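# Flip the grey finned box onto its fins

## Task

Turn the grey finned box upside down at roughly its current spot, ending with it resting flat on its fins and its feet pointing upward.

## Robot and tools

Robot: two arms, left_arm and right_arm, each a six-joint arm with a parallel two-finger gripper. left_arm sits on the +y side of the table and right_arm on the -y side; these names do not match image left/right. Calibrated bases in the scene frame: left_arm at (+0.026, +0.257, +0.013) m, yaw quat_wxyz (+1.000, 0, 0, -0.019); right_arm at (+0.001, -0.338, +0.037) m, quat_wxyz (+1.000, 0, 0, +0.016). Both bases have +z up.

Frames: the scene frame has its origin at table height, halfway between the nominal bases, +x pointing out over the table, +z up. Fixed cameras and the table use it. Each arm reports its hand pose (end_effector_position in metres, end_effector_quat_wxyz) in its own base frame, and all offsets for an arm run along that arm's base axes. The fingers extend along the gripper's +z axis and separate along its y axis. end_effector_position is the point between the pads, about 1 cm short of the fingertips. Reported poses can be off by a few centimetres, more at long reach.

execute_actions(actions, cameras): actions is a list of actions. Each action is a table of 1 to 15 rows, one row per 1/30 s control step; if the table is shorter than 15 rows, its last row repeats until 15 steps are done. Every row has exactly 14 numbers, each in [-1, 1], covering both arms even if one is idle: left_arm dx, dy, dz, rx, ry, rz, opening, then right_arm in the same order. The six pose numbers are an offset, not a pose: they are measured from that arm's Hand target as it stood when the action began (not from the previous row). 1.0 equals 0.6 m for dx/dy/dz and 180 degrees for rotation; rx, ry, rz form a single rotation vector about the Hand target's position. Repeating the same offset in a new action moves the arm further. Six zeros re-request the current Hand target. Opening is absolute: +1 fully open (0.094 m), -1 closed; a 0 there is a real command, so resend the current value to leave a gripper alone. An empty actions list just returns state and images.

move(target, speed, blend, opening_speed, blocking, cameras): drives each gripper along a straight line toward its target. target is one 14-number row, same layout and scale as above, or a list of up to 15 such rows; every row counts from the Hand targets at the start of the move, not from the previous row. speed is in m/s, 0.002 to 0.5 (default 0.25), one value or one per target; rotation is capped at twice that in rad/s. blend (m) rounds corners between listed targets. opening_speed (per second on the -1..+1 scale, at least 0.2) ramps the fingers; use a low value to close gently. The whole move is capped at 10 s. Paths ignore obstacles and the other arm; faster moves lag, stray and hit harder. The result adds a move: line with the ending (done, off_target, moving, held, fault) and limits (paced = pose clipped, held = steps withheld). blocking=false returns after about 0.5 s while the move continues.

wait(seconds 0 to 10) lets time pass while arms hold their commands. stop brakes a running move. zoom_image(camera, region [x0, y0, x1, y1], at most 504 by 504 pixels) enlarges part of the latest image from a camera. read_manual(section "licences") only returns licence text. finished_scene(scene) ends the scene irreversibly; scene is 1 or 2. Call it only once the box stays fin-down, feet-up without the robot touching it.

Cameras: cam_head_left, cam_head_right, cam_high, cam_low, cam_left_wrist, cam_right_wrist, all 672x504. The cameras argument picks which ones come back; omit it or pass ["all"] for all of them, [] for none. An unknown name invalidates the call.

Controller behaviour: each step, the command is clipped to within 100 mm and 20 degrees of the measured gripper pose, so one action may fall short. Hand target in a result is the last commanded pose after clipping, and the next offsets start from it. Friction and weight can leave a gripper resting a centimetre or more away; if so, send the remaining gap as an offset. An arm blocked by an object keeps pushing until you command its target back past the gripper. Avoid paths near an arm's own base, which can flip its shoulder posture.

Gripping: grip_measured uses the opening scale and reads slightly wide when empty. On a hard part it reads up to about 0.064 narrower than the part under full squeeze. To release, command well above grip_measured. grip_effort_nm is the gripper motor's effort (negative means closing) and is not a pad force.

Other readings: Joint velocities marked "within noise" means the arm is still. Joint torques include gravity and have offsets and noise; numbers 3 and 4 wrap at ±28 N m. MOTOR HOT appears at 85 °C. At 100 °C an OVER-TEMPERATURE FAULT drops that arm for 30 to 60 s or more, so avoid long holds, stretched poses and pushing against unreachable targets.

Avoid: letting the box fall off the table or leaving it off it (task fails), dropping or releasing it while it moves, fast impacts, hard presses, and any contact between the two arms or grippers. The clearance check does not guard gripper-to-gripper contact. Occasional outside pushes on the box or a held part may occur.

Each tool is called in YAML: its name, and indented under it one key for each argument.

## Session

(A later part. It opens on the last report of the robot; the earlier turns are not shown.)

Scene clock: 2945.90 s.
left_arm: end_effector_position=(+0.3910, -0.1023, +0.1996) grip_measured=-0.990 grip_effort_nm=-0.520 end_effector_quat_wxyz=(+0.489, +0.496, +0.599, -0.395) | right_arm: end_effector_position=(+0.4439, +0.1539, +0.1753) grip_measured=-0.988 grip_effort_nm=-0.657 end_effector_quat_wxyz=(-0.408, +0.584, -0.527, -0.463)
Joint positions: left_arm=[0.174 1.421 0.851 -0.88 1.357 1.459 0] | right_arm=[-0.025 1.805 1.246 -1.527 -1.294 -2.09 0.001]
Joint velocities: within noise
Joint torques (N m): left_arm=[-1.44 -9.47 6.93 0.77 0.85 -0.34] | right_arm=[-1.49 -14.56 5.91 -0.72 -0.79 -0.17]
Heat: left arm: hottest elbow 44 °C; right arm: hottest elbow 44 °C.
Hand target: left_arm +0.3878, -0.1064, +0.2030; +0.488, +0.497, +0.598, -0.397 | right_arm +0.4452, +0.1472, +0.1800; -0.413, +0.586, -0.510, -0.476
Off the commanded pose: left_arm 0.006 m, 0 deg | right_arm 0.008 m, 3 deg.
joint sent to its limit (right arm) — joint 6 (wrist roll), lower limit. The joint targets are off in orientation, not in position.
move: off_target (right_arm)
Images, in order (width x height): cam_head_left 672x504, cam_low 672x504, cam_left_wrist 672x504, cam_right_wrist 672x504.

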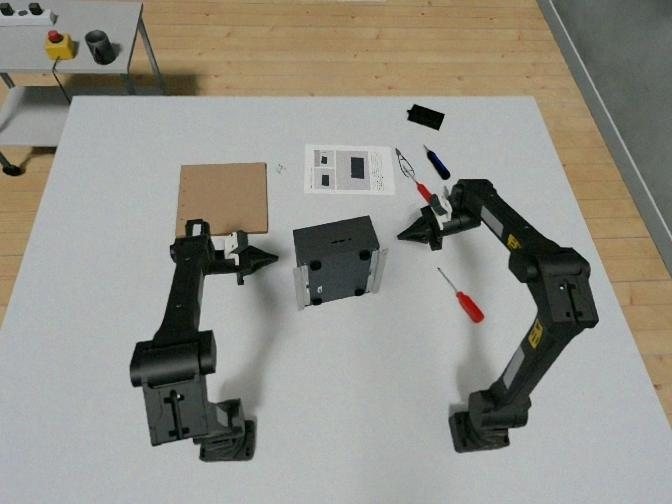

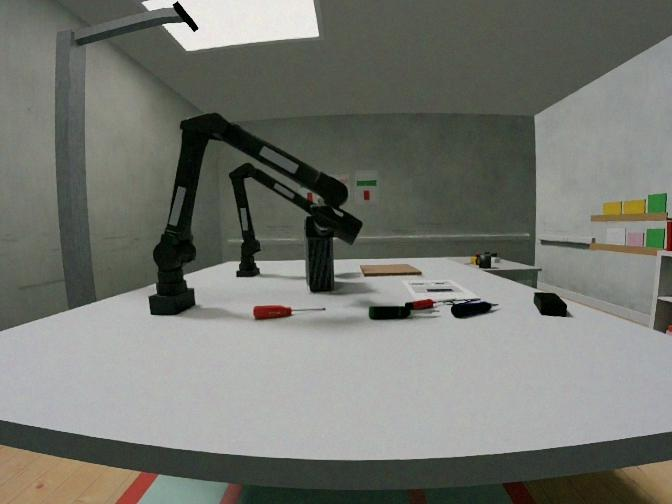

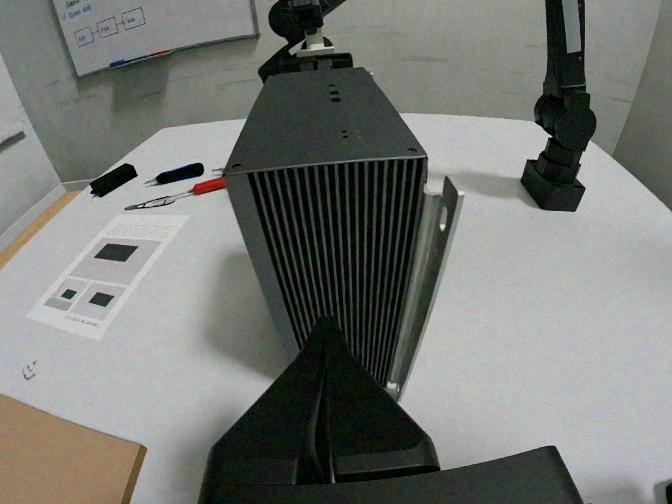

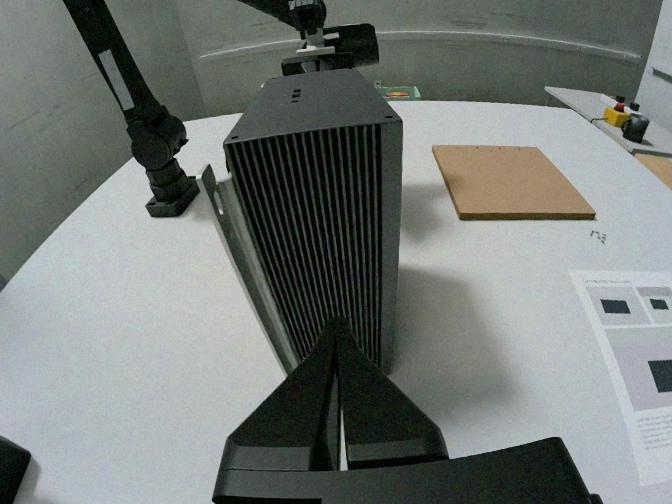

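move:
  target: [0.0433, -0.2038, 0, 0,0,0, -1, -0.0325, 0.2058, 0, 0,0,0, -1]
  speed: 0.07
  cameras: ["cam_head_left","cam_low","cam_left_wrist","cam_right_wrist"]

Scene clock: 2978.93 s.
left_arm: end_effector_position=(+0.4398, -0.1536, +0.2039) grip_measured=-0.990 grip_effort_nm=-0.510 end_effector_quat_wxyz=(+0.516, +0.448, +0.642, -0.346) | right_arm: end_effector_position=(+0.4492, +0.2159, +0.1718) grip_measured=-0.988 grip_effort_nm=-0.662 end_effector_quat_wxyz=(-0.430, +0.556, -0.548, -0.454)
Joint positions: left_arm=[0.008 1.372 0.721 0.069 1.145 0.558 0] | right_arm=[0.107 1.66 1.041 -0.634 -1.339 -1.226 0.001]
Joint velocities: within noise
Joint torques (N m): left_arm=[-13.63 -7.41 7.51 2.51 1.77 -0.28] | right_arm=[8.06 -13.8 6.76 1.36 -1.18 0.03]
Heat: left arm: hottest elbow 44 °C; right arm: hottest elbow 41 °C.
Hand target: left_arm +0.4137, -0.2287, +0.2030; +0.488, +0.496, +0.598, -0.398 | right_arm +0.4258, +0.2706, +0.1800; -0.413, +0.586, -0.510, -0.476
Off the commanded pose: left_arm 0.079 m, 10 deg | right_arm 0.060 m, 6 deg.
move: off_target (left_arm, right_arm)
Images, in order (width x height): cam_head_left 672x504, cam_low 672x504, cam_left_wrist 672x504, cam_right_wrist 672x504.

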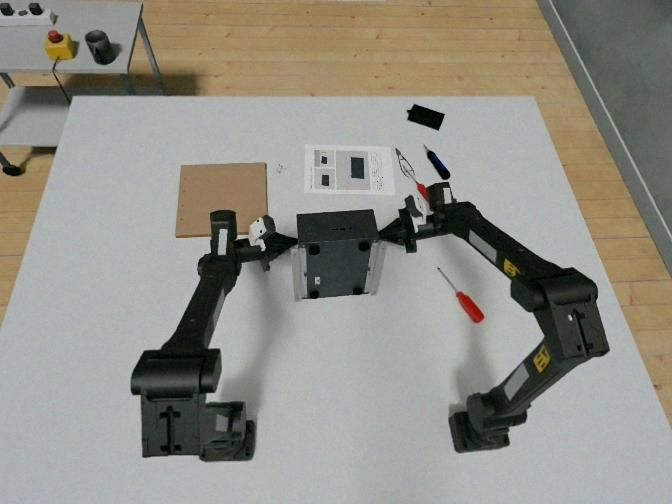

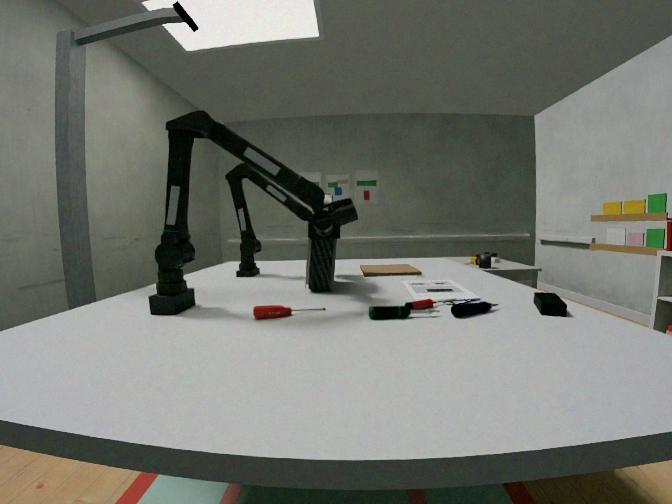

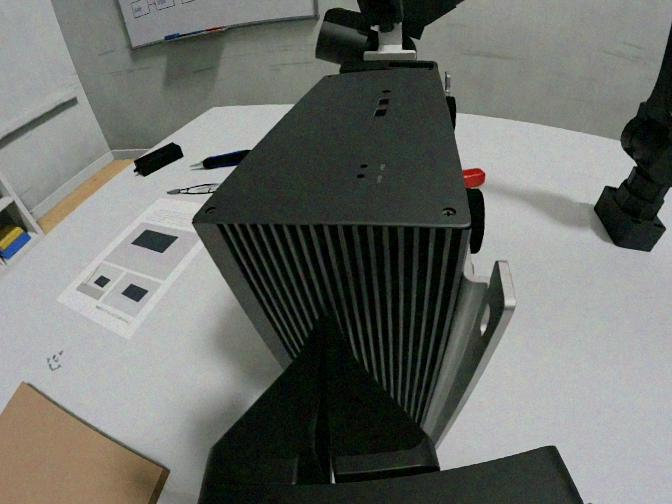

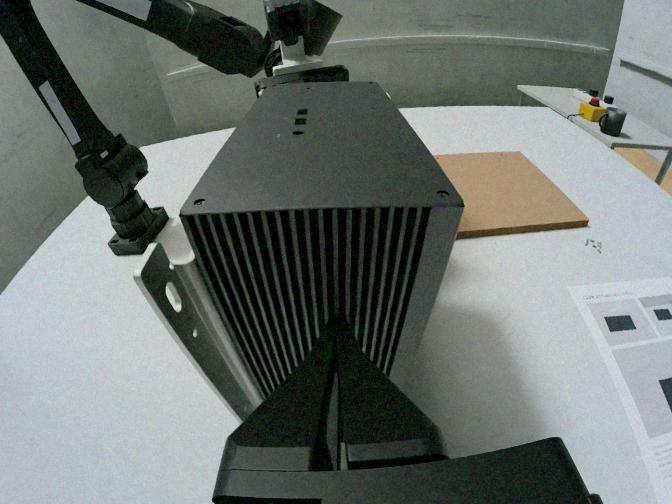

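move:
  target:
    - [0.1317,0.007,0.0063,0,0,0,-1, 0.1287,0.017,0.0063,0,0,0,-1]
    - [0.225,0.0138,-0.0122,0,0,0,-1, 0.2222,0.0173,-0.0122,0,0,0,-1]
  speed: 0.06
  blend: 0.02
  cameras: ["cam_low","cam_head_left","cam_left_wrist","cam_right_wrist"]

Scene clock: 3014.57 s.
left_arm: end_effector_position=(+0.5561, -0.1454, +0.1819) grip_measured=-0.990 grip_effort_nm=-0.510 end_effector_quat_wxyz=(+0.503, +0.443, +0.649, -0.359) | right_arm: end_effector_position=(+0.5650, +0.2174, +0.1494) grip_measured=-0.988 grip_effort_nm=-0.662 end_effector_quat_wxyz=(-0.416, +0.549, -0.560, -0.460)
Joint positions: left_arm=[0.024 1.693 1.044 0 1.168 0.587 0] | right_arm=[0.088 1.963 1.434 -0.839 -1.334 -1.304 0.001]
Joint velocities: within noise
Joint torques (N m): left_arm=[-11.28 -12.1 11.23 1.54 2.34 0.01] | right_arm=[7.59 -16.97 10.95 0.59 -1.8 -0.19]
Heat: left arm: hottest elbow 44 °C; right arm: hottest elbow 40 °C.
Hand target: left_arm +0.5487, -0.2204, +0.1956; +0.488, +0.496, +0.598, -0.398 | right_arm +0.5590, +0.2810, +0.1724; -0.412, +0.586, -0.510, -0.476
Off the commanded pose: left_arm 0.077 m, 10 deg | right_arm 0.068 m, 7 deg.
move: off_target (left_arm, right_arm)
Images, in order (width x height): cam_head_left 672x504, cam_low 672x504, cam_left_wrist 672x504, cam_right_wrist 672x504.

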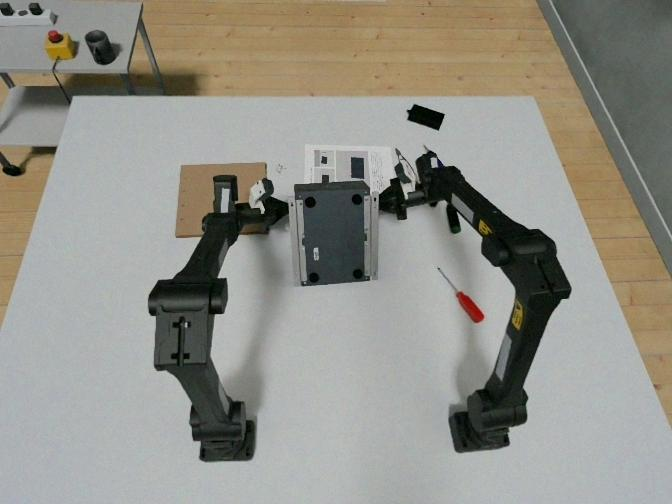

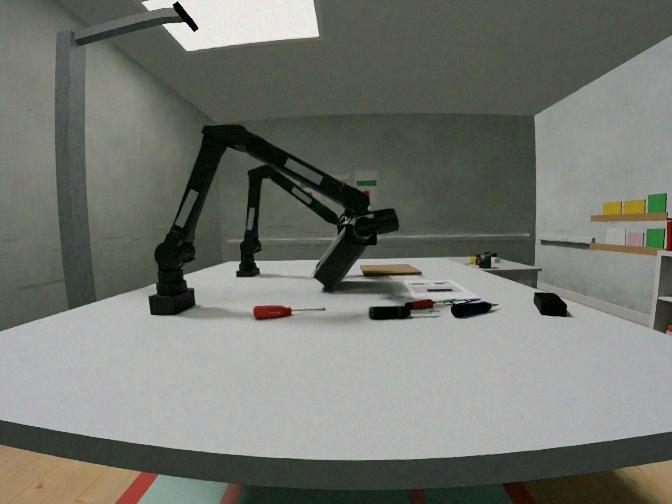

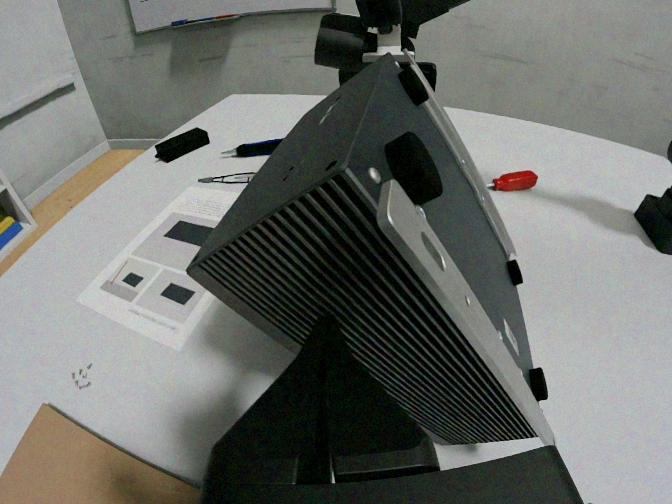

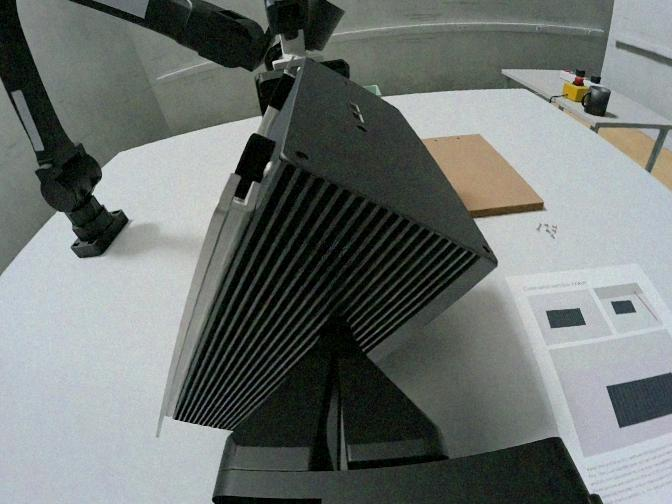

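move:
  target:
    - [0.0853,0.0062,-0.042,0,0,0,-1, 0.0856,0.0002,-0.042,0,0,0,-1]
    - [0.157,0.0115,-0.105,0,0,0,-1, 0.1575,0.0004,-0.105,0,0,0,-1]
    - [0.2098,0.0154,-0.1841,0,0,0,-1, 0.2105,0.0006,-0.1841,0,0,0,-1]
    - [0.2403,0.0175,-0.2745,0,0,0,-1, 0.2411,0.0007,-0.2745,0,0,0,-1]
    - [0.2437,0.0179,-0.3045,0,0,0,-1, 0.2445,0.0007,-0.3045,0,0,0,-1]
  speed: [0.05, 0.05, 0.045, 0.03, 0.02]
  blend: 0.015
  cameras: ["cam_low","cam_head_left","cam_left_wrist","cam_right_wrist"]

Scene clock: 3038.60 s.
left_arm: end_effector_position=(+0.6981, -0.1401, +0.0391) grip_measured=-0.990 grip_effort_nm=-0.510 end_effector_quat_wxyz=(+0.508, +0.466, +0.621, -0.373) | right_arm: end_effector_position=(+0.7182, +0.2146, +0.0140) grip_measured=-0.988 grip_effort_nm=-0.657 end_effector_quat_wxyz=(-0.438, +0.562, -0.533, -0.456)
Joint positions: left_arm=[0.033 2.252 1.501 0.067 1.239 0.668 0] | right_arm=[0.064 2.557 2.123 -1.055 -1.368 -1.494 0.001]
Joint velocities: within noise
Joint torques (N m): left_arm=[-9 -15.91 9.76 2.06 0.61 -0.08] | right_arm=[6.18 -19.72 9.66 0.38 -0.45 -0.12]
Heat: left arm: hottest elbow 47 °C; right arm: hottest elbow 42 °C.
Hand target: left_arm +0.6949, -0.2098, +0.0131; +0.488, +0.497, +0.598, -0.398 | right_arm +0.7057, +0.2816, -0.0101; -0.412, +0.586, -0.510, -0.476
Off the commanded pose: left_arm 0.074 m, 6 deg | right_arm 0.072 m, 5 deg.
move: off_target (left_arm, right_arm); blend cut to 0.0091 m at target 4
Images, in order (width x height): cam_head_left 672x504, cam_low 672x504, cam_left_wrist 672x504, cam_right_wrist 672x504.

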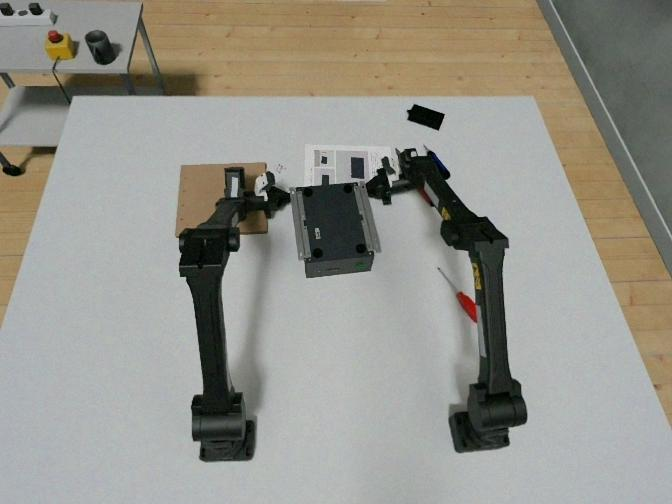

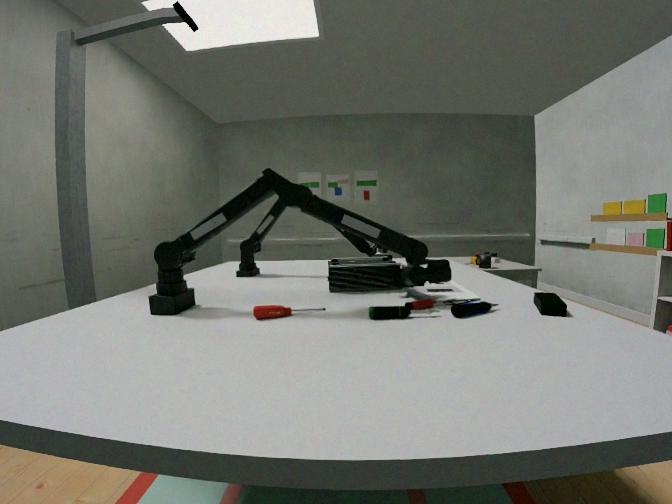

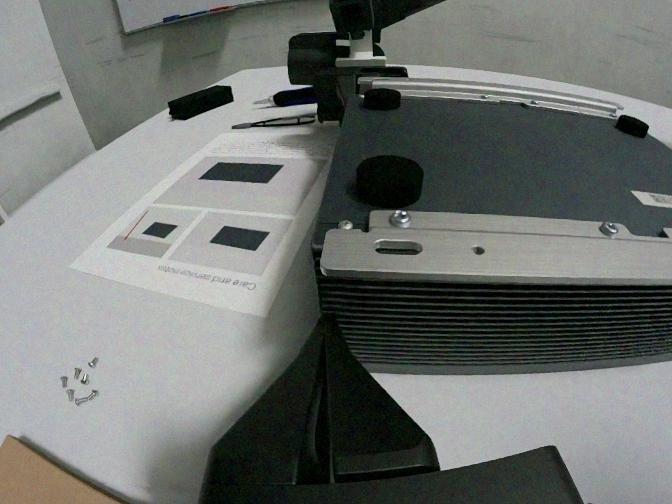

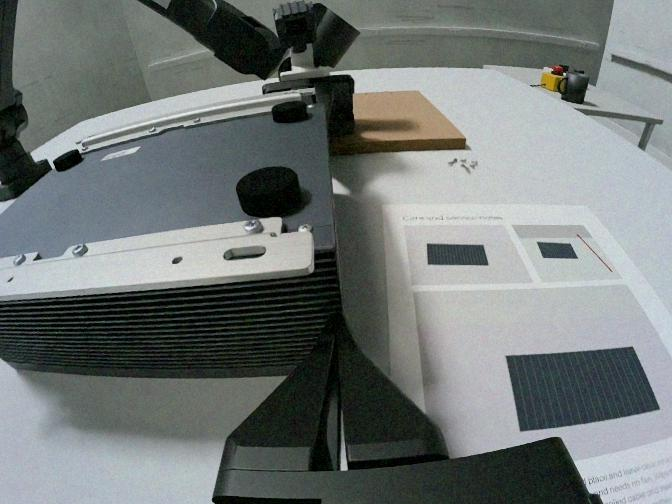

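move:
  target:
    - [-0.0303,0.2145,0.05,0,0,0,-1, 0.0173,-0.216,0.05,0,0,0,-1]
    - [0.0977,0.2202,0.05,0,0,0,-1, 0.1088,-0.2133,0.05,0,0,-0.0778,-1]
  speed: 0.1
  cameras: ["cam_low","cam_head_left","cam_left_wrist","cam_right_wrist"]

Scene clock: 3150.93 s.
left_arm: end_effector_position=(+0.7457, -0.0714, +0.0572) grip_measured=-0.990 grip_effort_nm=-0.510 end_effector_quat_wxyz=(+0.490, +0.491, +0.602, -0.396) | right_arm: end_effector_position=(+0.7666, +0.1517, +0.0030) grip_measured=-0.988 grip_effort_nm=-0.667 end_effector_quat_wxyz=(+0.460, -0.514, +0.583, +0.430)
Joint positions: left_arm=[0.131 2.413 1.953 -0.761 1.35 1.219 0] | right_arm=[-0.02 2.591 2.153 -0.79 -1.349 -1.192 0.001]
Joint velocities: within noise
Joint torques (N m): left_arm=[-1.61 -19.9 11.34 0.72 0.71 -0.07] | right_arm=[-0.67 -26.75 7.5 1.42 -0.61 0.03]
Heat: left arm: hottest elbow 47 °C; right arm: hottest elbow 45 °C.
Hand target: left_arm +0.7535, -0.0777, +0.0429; +0.488, +0.497, +0.598, -0.398 | right_arm +0.7710, +0.1534, +0.0199; +0.467, -0.519, +0.578, +0.422
Off the commanded pose: left_arm 0.017 m, 1 deg | right_arm 0.018 m, 2 deg.
move: off_target (left_arm, right_arm)
Images, in order (width x height): cam_head_left 672x504, cam_low 672x504, cam_left_wrist 672x504, cam_right_wrist 672x504.

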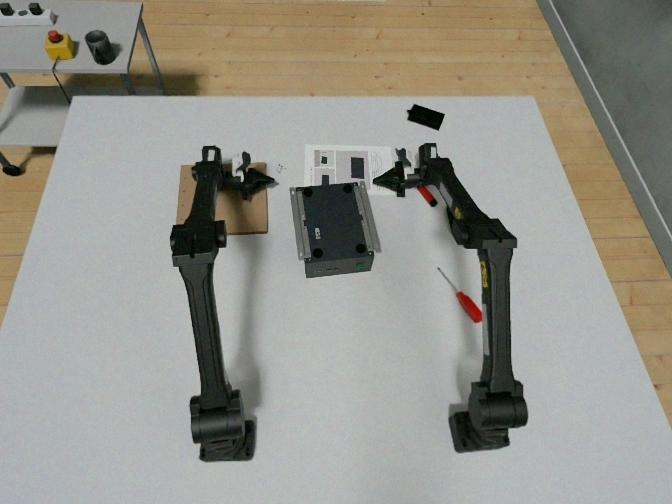

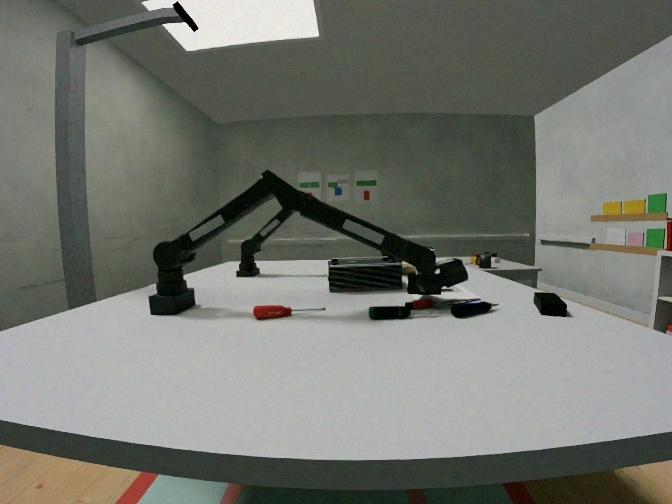

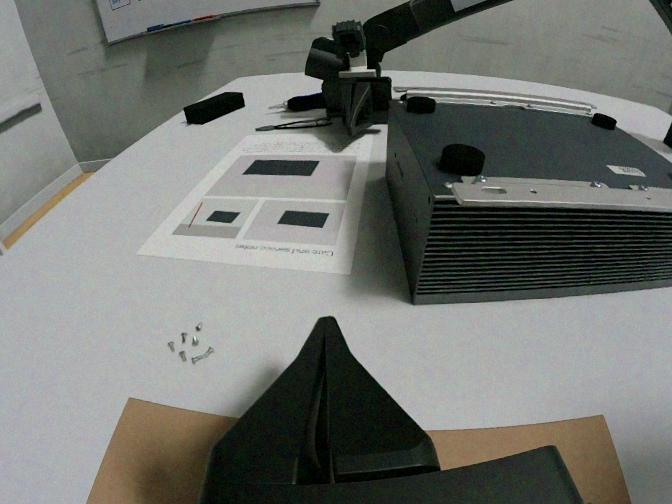

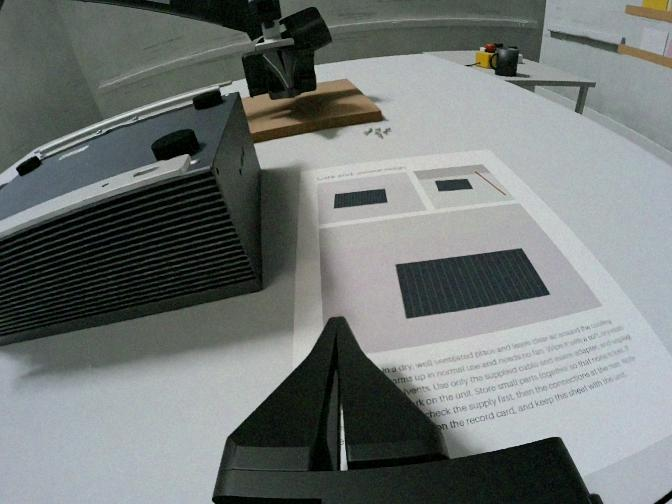

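move:
  target: [0.0108,-0.2017,-0.03,0,0,0,-1, 0.0022,0.191,0.0083,0,0,0,-1]
  speed: 0.12
  cameras: ["cam_head_left","cam_left_wrist","cam_right_wrist"]

Scene clock: 3191.60 s.
left_arm: end_effector_position=(+0.7623, -0.1969, +0.0470) grip_measured=-0.990 grip_effort_nm=-0.510 end_effector_quat_wxyz=(+0.496, +0.504, +0.590, -0.391) | right_arm: end_effector_position=(+0.7694, +0.2612, +0.0054) grip_measured=-0.988 grip_effort_nm=-0.662 end_effector_quat_wxyz=(+0.458, -0.513, +0.586, +0.428)
Joint positions: left_arm=[-0.043 2.413 1.859 -0.163 1.257 0.733 0] | right_arm=[0.125 2.552 2.031 -0.254 -1.26 -0.719 0.001]
Joint velocities: within noise
Joint torques (N m): left_arm=[-0.97 -21.01 7.76 2.22 0.41 -0.38] | right_arm=[1.03 -26.75 7.68 1.94 -0.42 0.08]
Heat: left arm: hottest elbow 51 °C; right arm: hottest elbow 42 °C.
Hand target: left_arm +0.7601, -0.1985, +0.0251; +0.488, +0.497, +0.598, -0.398 | right_arm +0.7724, +0.2680, +0.0249; +0.468, -0.520, +0.577, +0.422
Off the commanded pose: left_arm 0.022 m, 2 deg | right_arm 0.021 m, 2 deg.
move: off_target (left_arm, right_arm)
Images, in order (width x height): cam_head_left 672x504, cam_left_wrist 672x504, cam_right_wrist 672x504.

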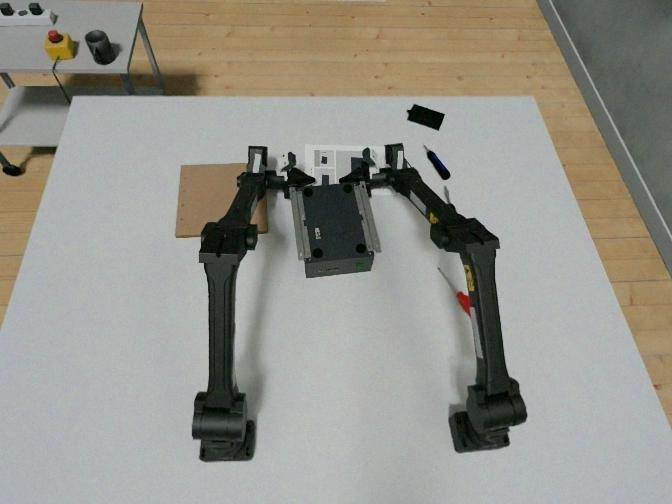

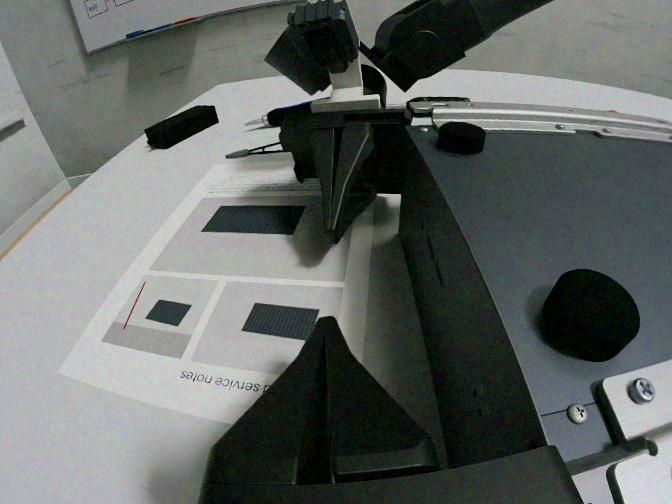

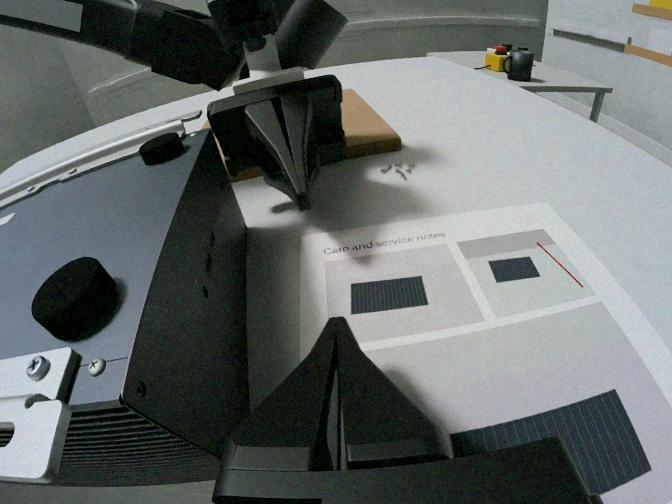

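move:
  target:
    - [-0.005,0.0245,-0.02,0,0,0,-1, 0,-0.01,0,0,0,0,-1]
    - [-0.1883,0.0345,-0.02,0,0,0,-1, -0.1583,0.008,0,0,0,0,-1]
  speed: [0.1,0.06]
  blend: 0.01
  cameras: ["cam_head_left","cam_low","cam_left_wrist","cam_right_wrist"]

Scene clock: 3215.37 s.
left_arm: end_effector_position=(+0.6576, -0.1678, +0.0125) grip_measured=-0.990 grip_effort_nm=-0.505 end_effector_quat_wxyz=(+0.490, +0.489, +0.606, -0.392) | right_arm: end_effector_position=(+0.6874, +0.2495, +0.0141) grip_measured=-0.988 grip_effort_nm=-0.657 end_effector_quat_wxyz=(+0.469, -0.507, +0.592, +0.414)
Joint positions: left_arm=[-0.005 2.246 1.414 0.053 1.264 0.761 0] | right_arm=[0.125 2.331 1.586 0.042 -1.23 -0.659 0.001]
Joint velocities: within noise
Joint torques (N m): left_arm=[-2.14 -20.48 4.83 1.78 0.93 -0.07] | right_arm=[2.2 -22.65 5.85 1.88 -0.84 -0.04]
Heat: left arm: hottest elbow 48 °C; right arm: hottest elbow 43 °C.
Hand target: left_arm +0.6471, -0.1779, +0.0131; +0.488, +0.496, +0.598, -0.398 | right_arm +0.6774, +0.2729, +0.0250; +0.467, -0.520, +0.577, +0.422
Off the commanded pose: left_arm 0.015 m, 1 deg | right_arm 0.028 m, 2 deg.
move: off_target (left_arm, right_arm); blend cut to 0.0096 m at target 1
Images, in order (width x height): cam_head_left 672x504, cam_low 672x504, cam_left_wrist 672x504, cam_right_wrist 672x504.

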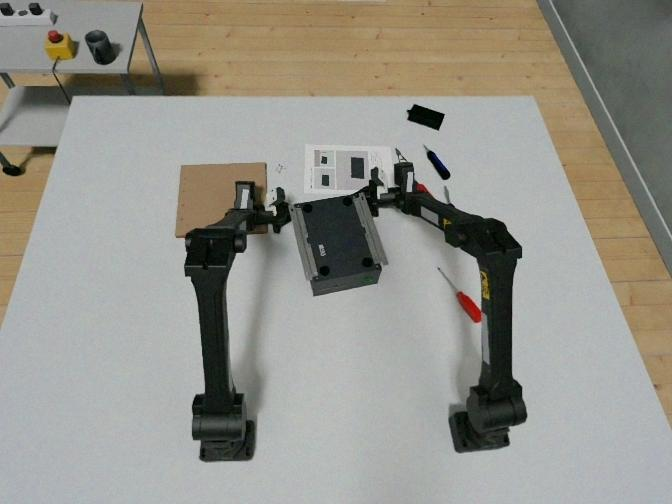

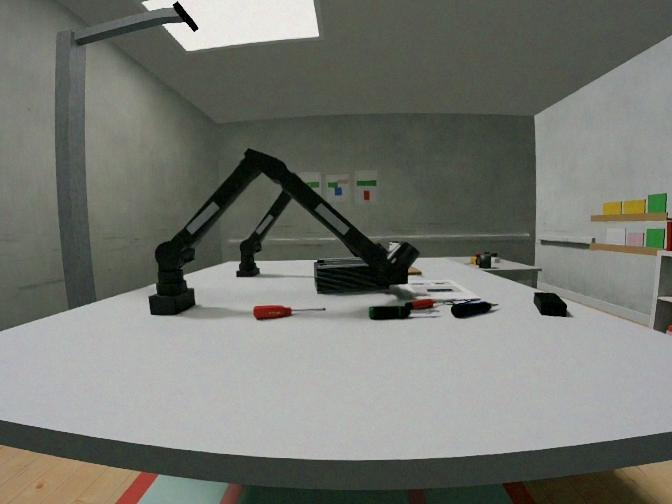

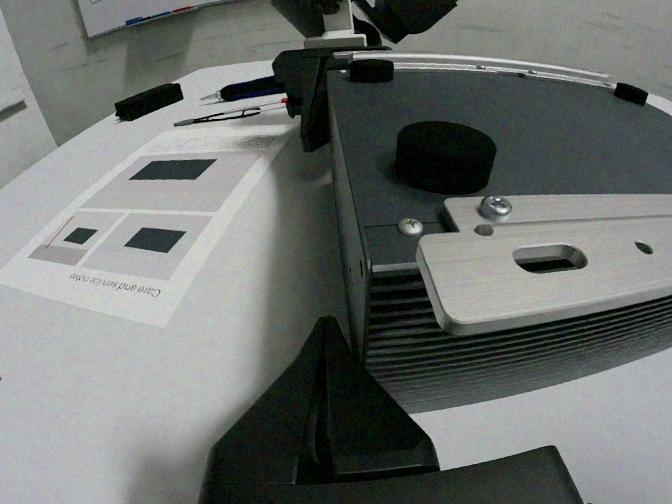

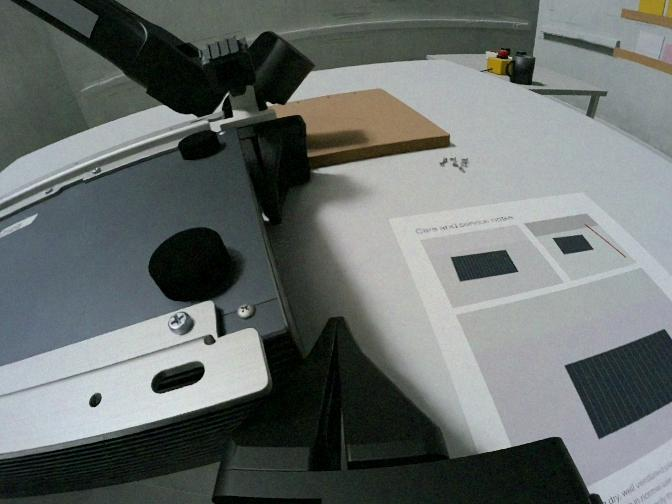

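move:
  target: [-0.167,0.0037,0.02,0,0,0,-1, -0.1667,0.002,-0.012,0,0,0,-1]
  speed: 0.06
  cameras: ["cam_head_left","cam_low","cam_left_wrist","cam_right_wrist"]

Scene clock: 3252.33 s.
left_arm: end_effector_position=(+0.5528, -0.1672, +0.0160) grip_measured=-0.990 grip_effort_nm=-0.505 end_effector_quat_wxyz=(+0.483, +0.485, +0.611, -0.397) | right_arm: end_effector_position=(+0.5964, +0.2487, +0.0148) grip_measured=-0.988 grip_effort_nm=-0.662 end_effector_quat_wxyz=(+0.478, -0.507, +0.592, +0.405)
Joint positions: left_arm=[-0.005 2.071 1.061 0.204 1.264 0.764 0] | right_arm=[0.145 2.17 1.228 0.309 -1.199 -0.606 0.001]
Joint velocities: within noise
Joint torques (N m): left_arm=[-2.08 -17.38 4.4 2.04 0.95 -0.09] | right_arm=[2.67 -19.43 3.79 1.8 -1.11 0]
Heat: left arm: hottest elbow 45 °C; right arm: hottest shoulder 40 °C.
Hand target: left_arm +0.5468, -0.1757, +0.0250; +0.488, +0.496, +0.598, -0.398 | right_arm +0.5774, +0.2740, +0.0178; +0.467, -0.520, +0.578, +0.422
Off the commanded pose: left_arm 0.014 m, 2 deg | right_arm 0.032 m, 3 deg.
move: off_target (left_arm, right_arm)
Images, in order (width x height): cam_head_left 672x504, cam_low 672x504, cam_left_wrist 672x504, cam_right_wrist 672x504.

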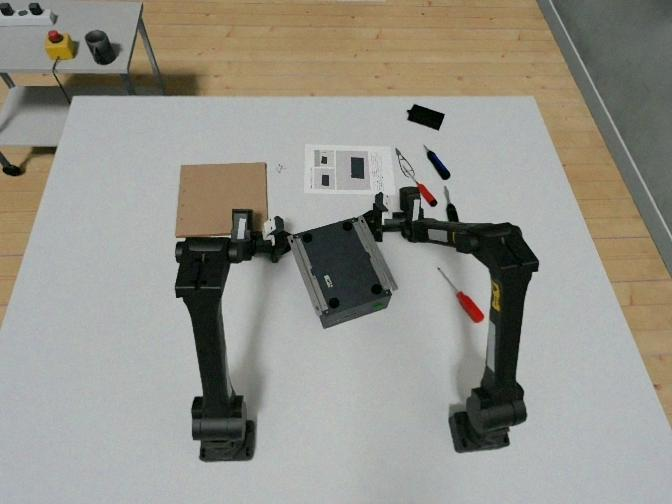

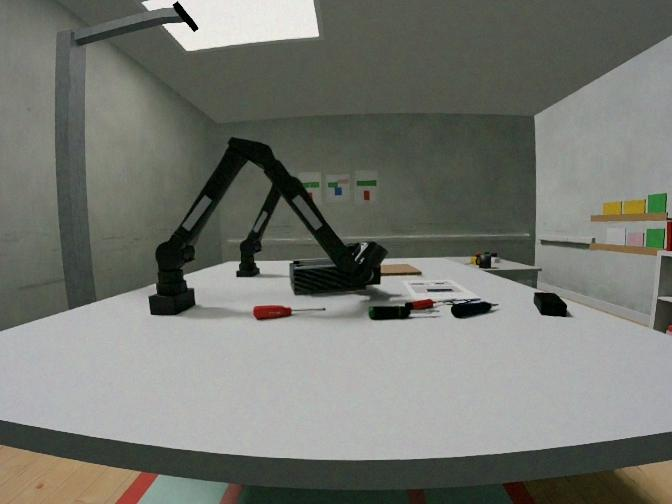

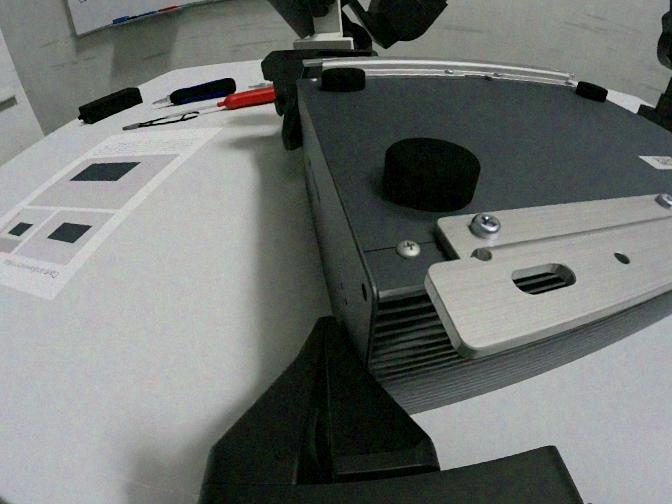

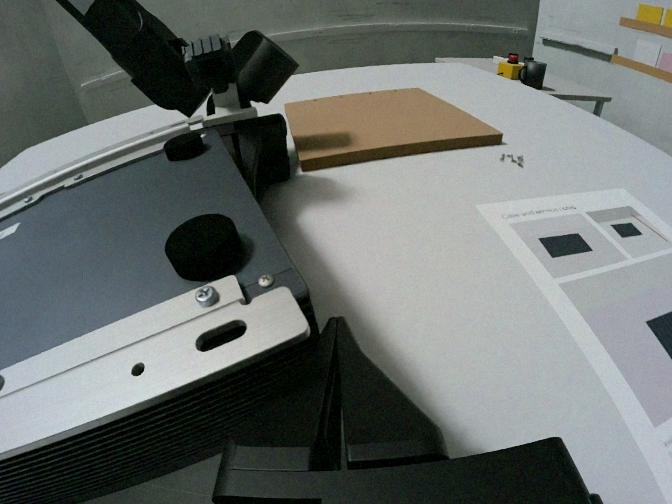

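move:
  target:
    - [0.125,0.03,0.02,0,0,0,-1, 0.145,0.01,0.01,0,0,0,-1]
    - [0.12,0.25,0.12,0,0,0,-1, 0.15,-0.22,0.12,0,0,0,-1]
  speed: [0.08,0.15]
  cameras: ["cam_head_left","cam_low","cam_left_wrist","cam_right_wrist"]

zoom_image:
  camera: "cam_low"
  region: [260, 230, 400, 310]

Scene clock: 3316.00 s.
left_arm: end_effector_position=(+0.6090, -0.0279, +0.1065) grip_measured=-0.990 grip_effort_nm=-0.510 end_effector_quat_wxyz=(+0.489, +0.493, +0.600, -0.398) | right_arm: end_effector_position=(+0.6539, +0.1464, +0.0838) grip_measured=-0.988 grip_effort_nm=-0.662 end_effector_quat_wxyz=(+0.459, -0.514, +0.584, +0.430)
Joint positions: left_arm=[0.234 2.128 1.572 -1.182 1.361 1.746 0] | right_arm=[-0.032 2.191 1.614 -0.707 -1.351 -1.246 0.001]
Joint velocities: within noise
Joint torques (N m): left_arm=[-0.85 -15.79 9.98 -0.05 0.63 -0.07] | right_arm=[-1.61 -18.49 9.95 0.61 -0.81 -0.12]
Heat: left arm: hottest elbow 42 °C; right arm: hottest elbow 38 °C.
Hand target: left_arm +0.6189, -0.0257, +0.0971; +0.488, +0.497, +0.598, -0.398 | right_arm +0.6674, +0.1420, +0.0898; +0.467, -0.520, +0.578, +0.422
Off the commanded pose: left_arm 0.014 m, 0 deg | right_arm 0.015 m, 2 deg.
move: off_target (left_arm, right_arm)
Images, in order (width x height): cam_head_left 672x504, cam_low 672x504, cam_left_wrist 672x504, cam_right_wrist 672x504.

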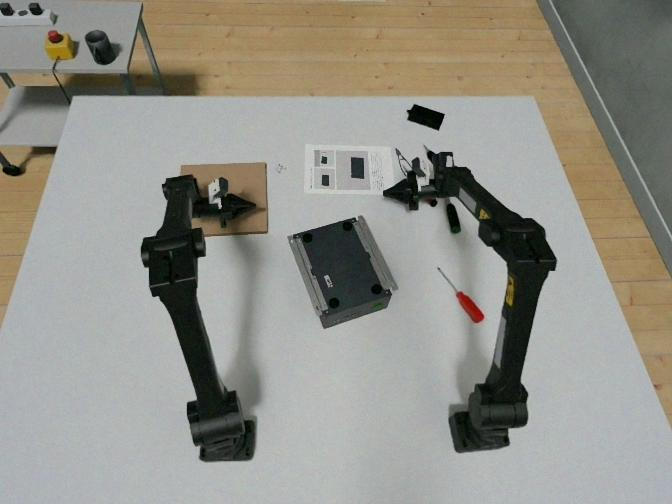

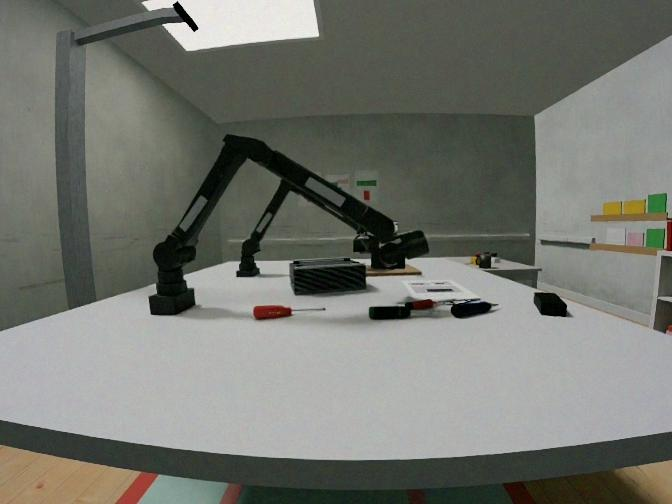

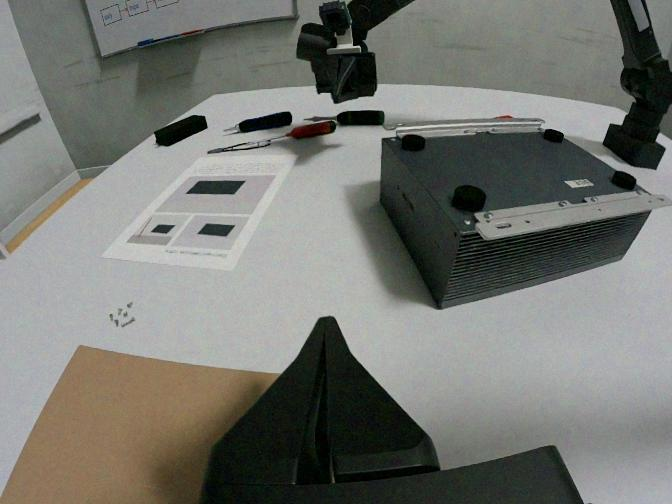

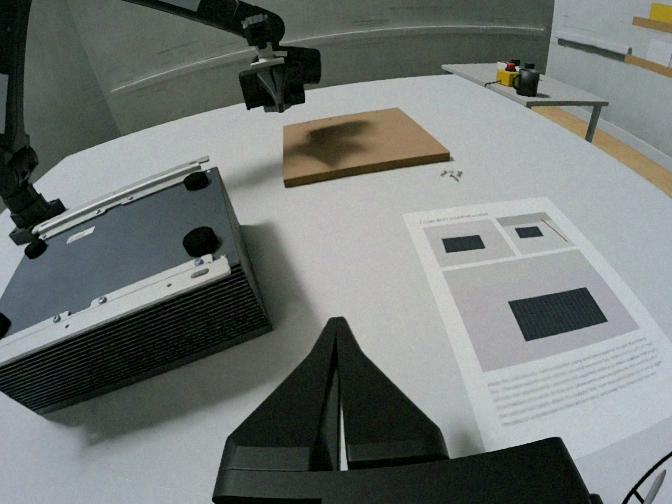

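Scaled by 3.600.

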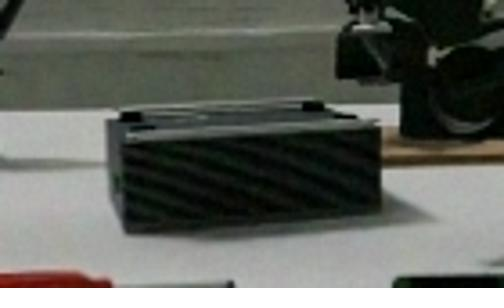

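finished_scene:
  scene: 1

The scene is finished: the task was done.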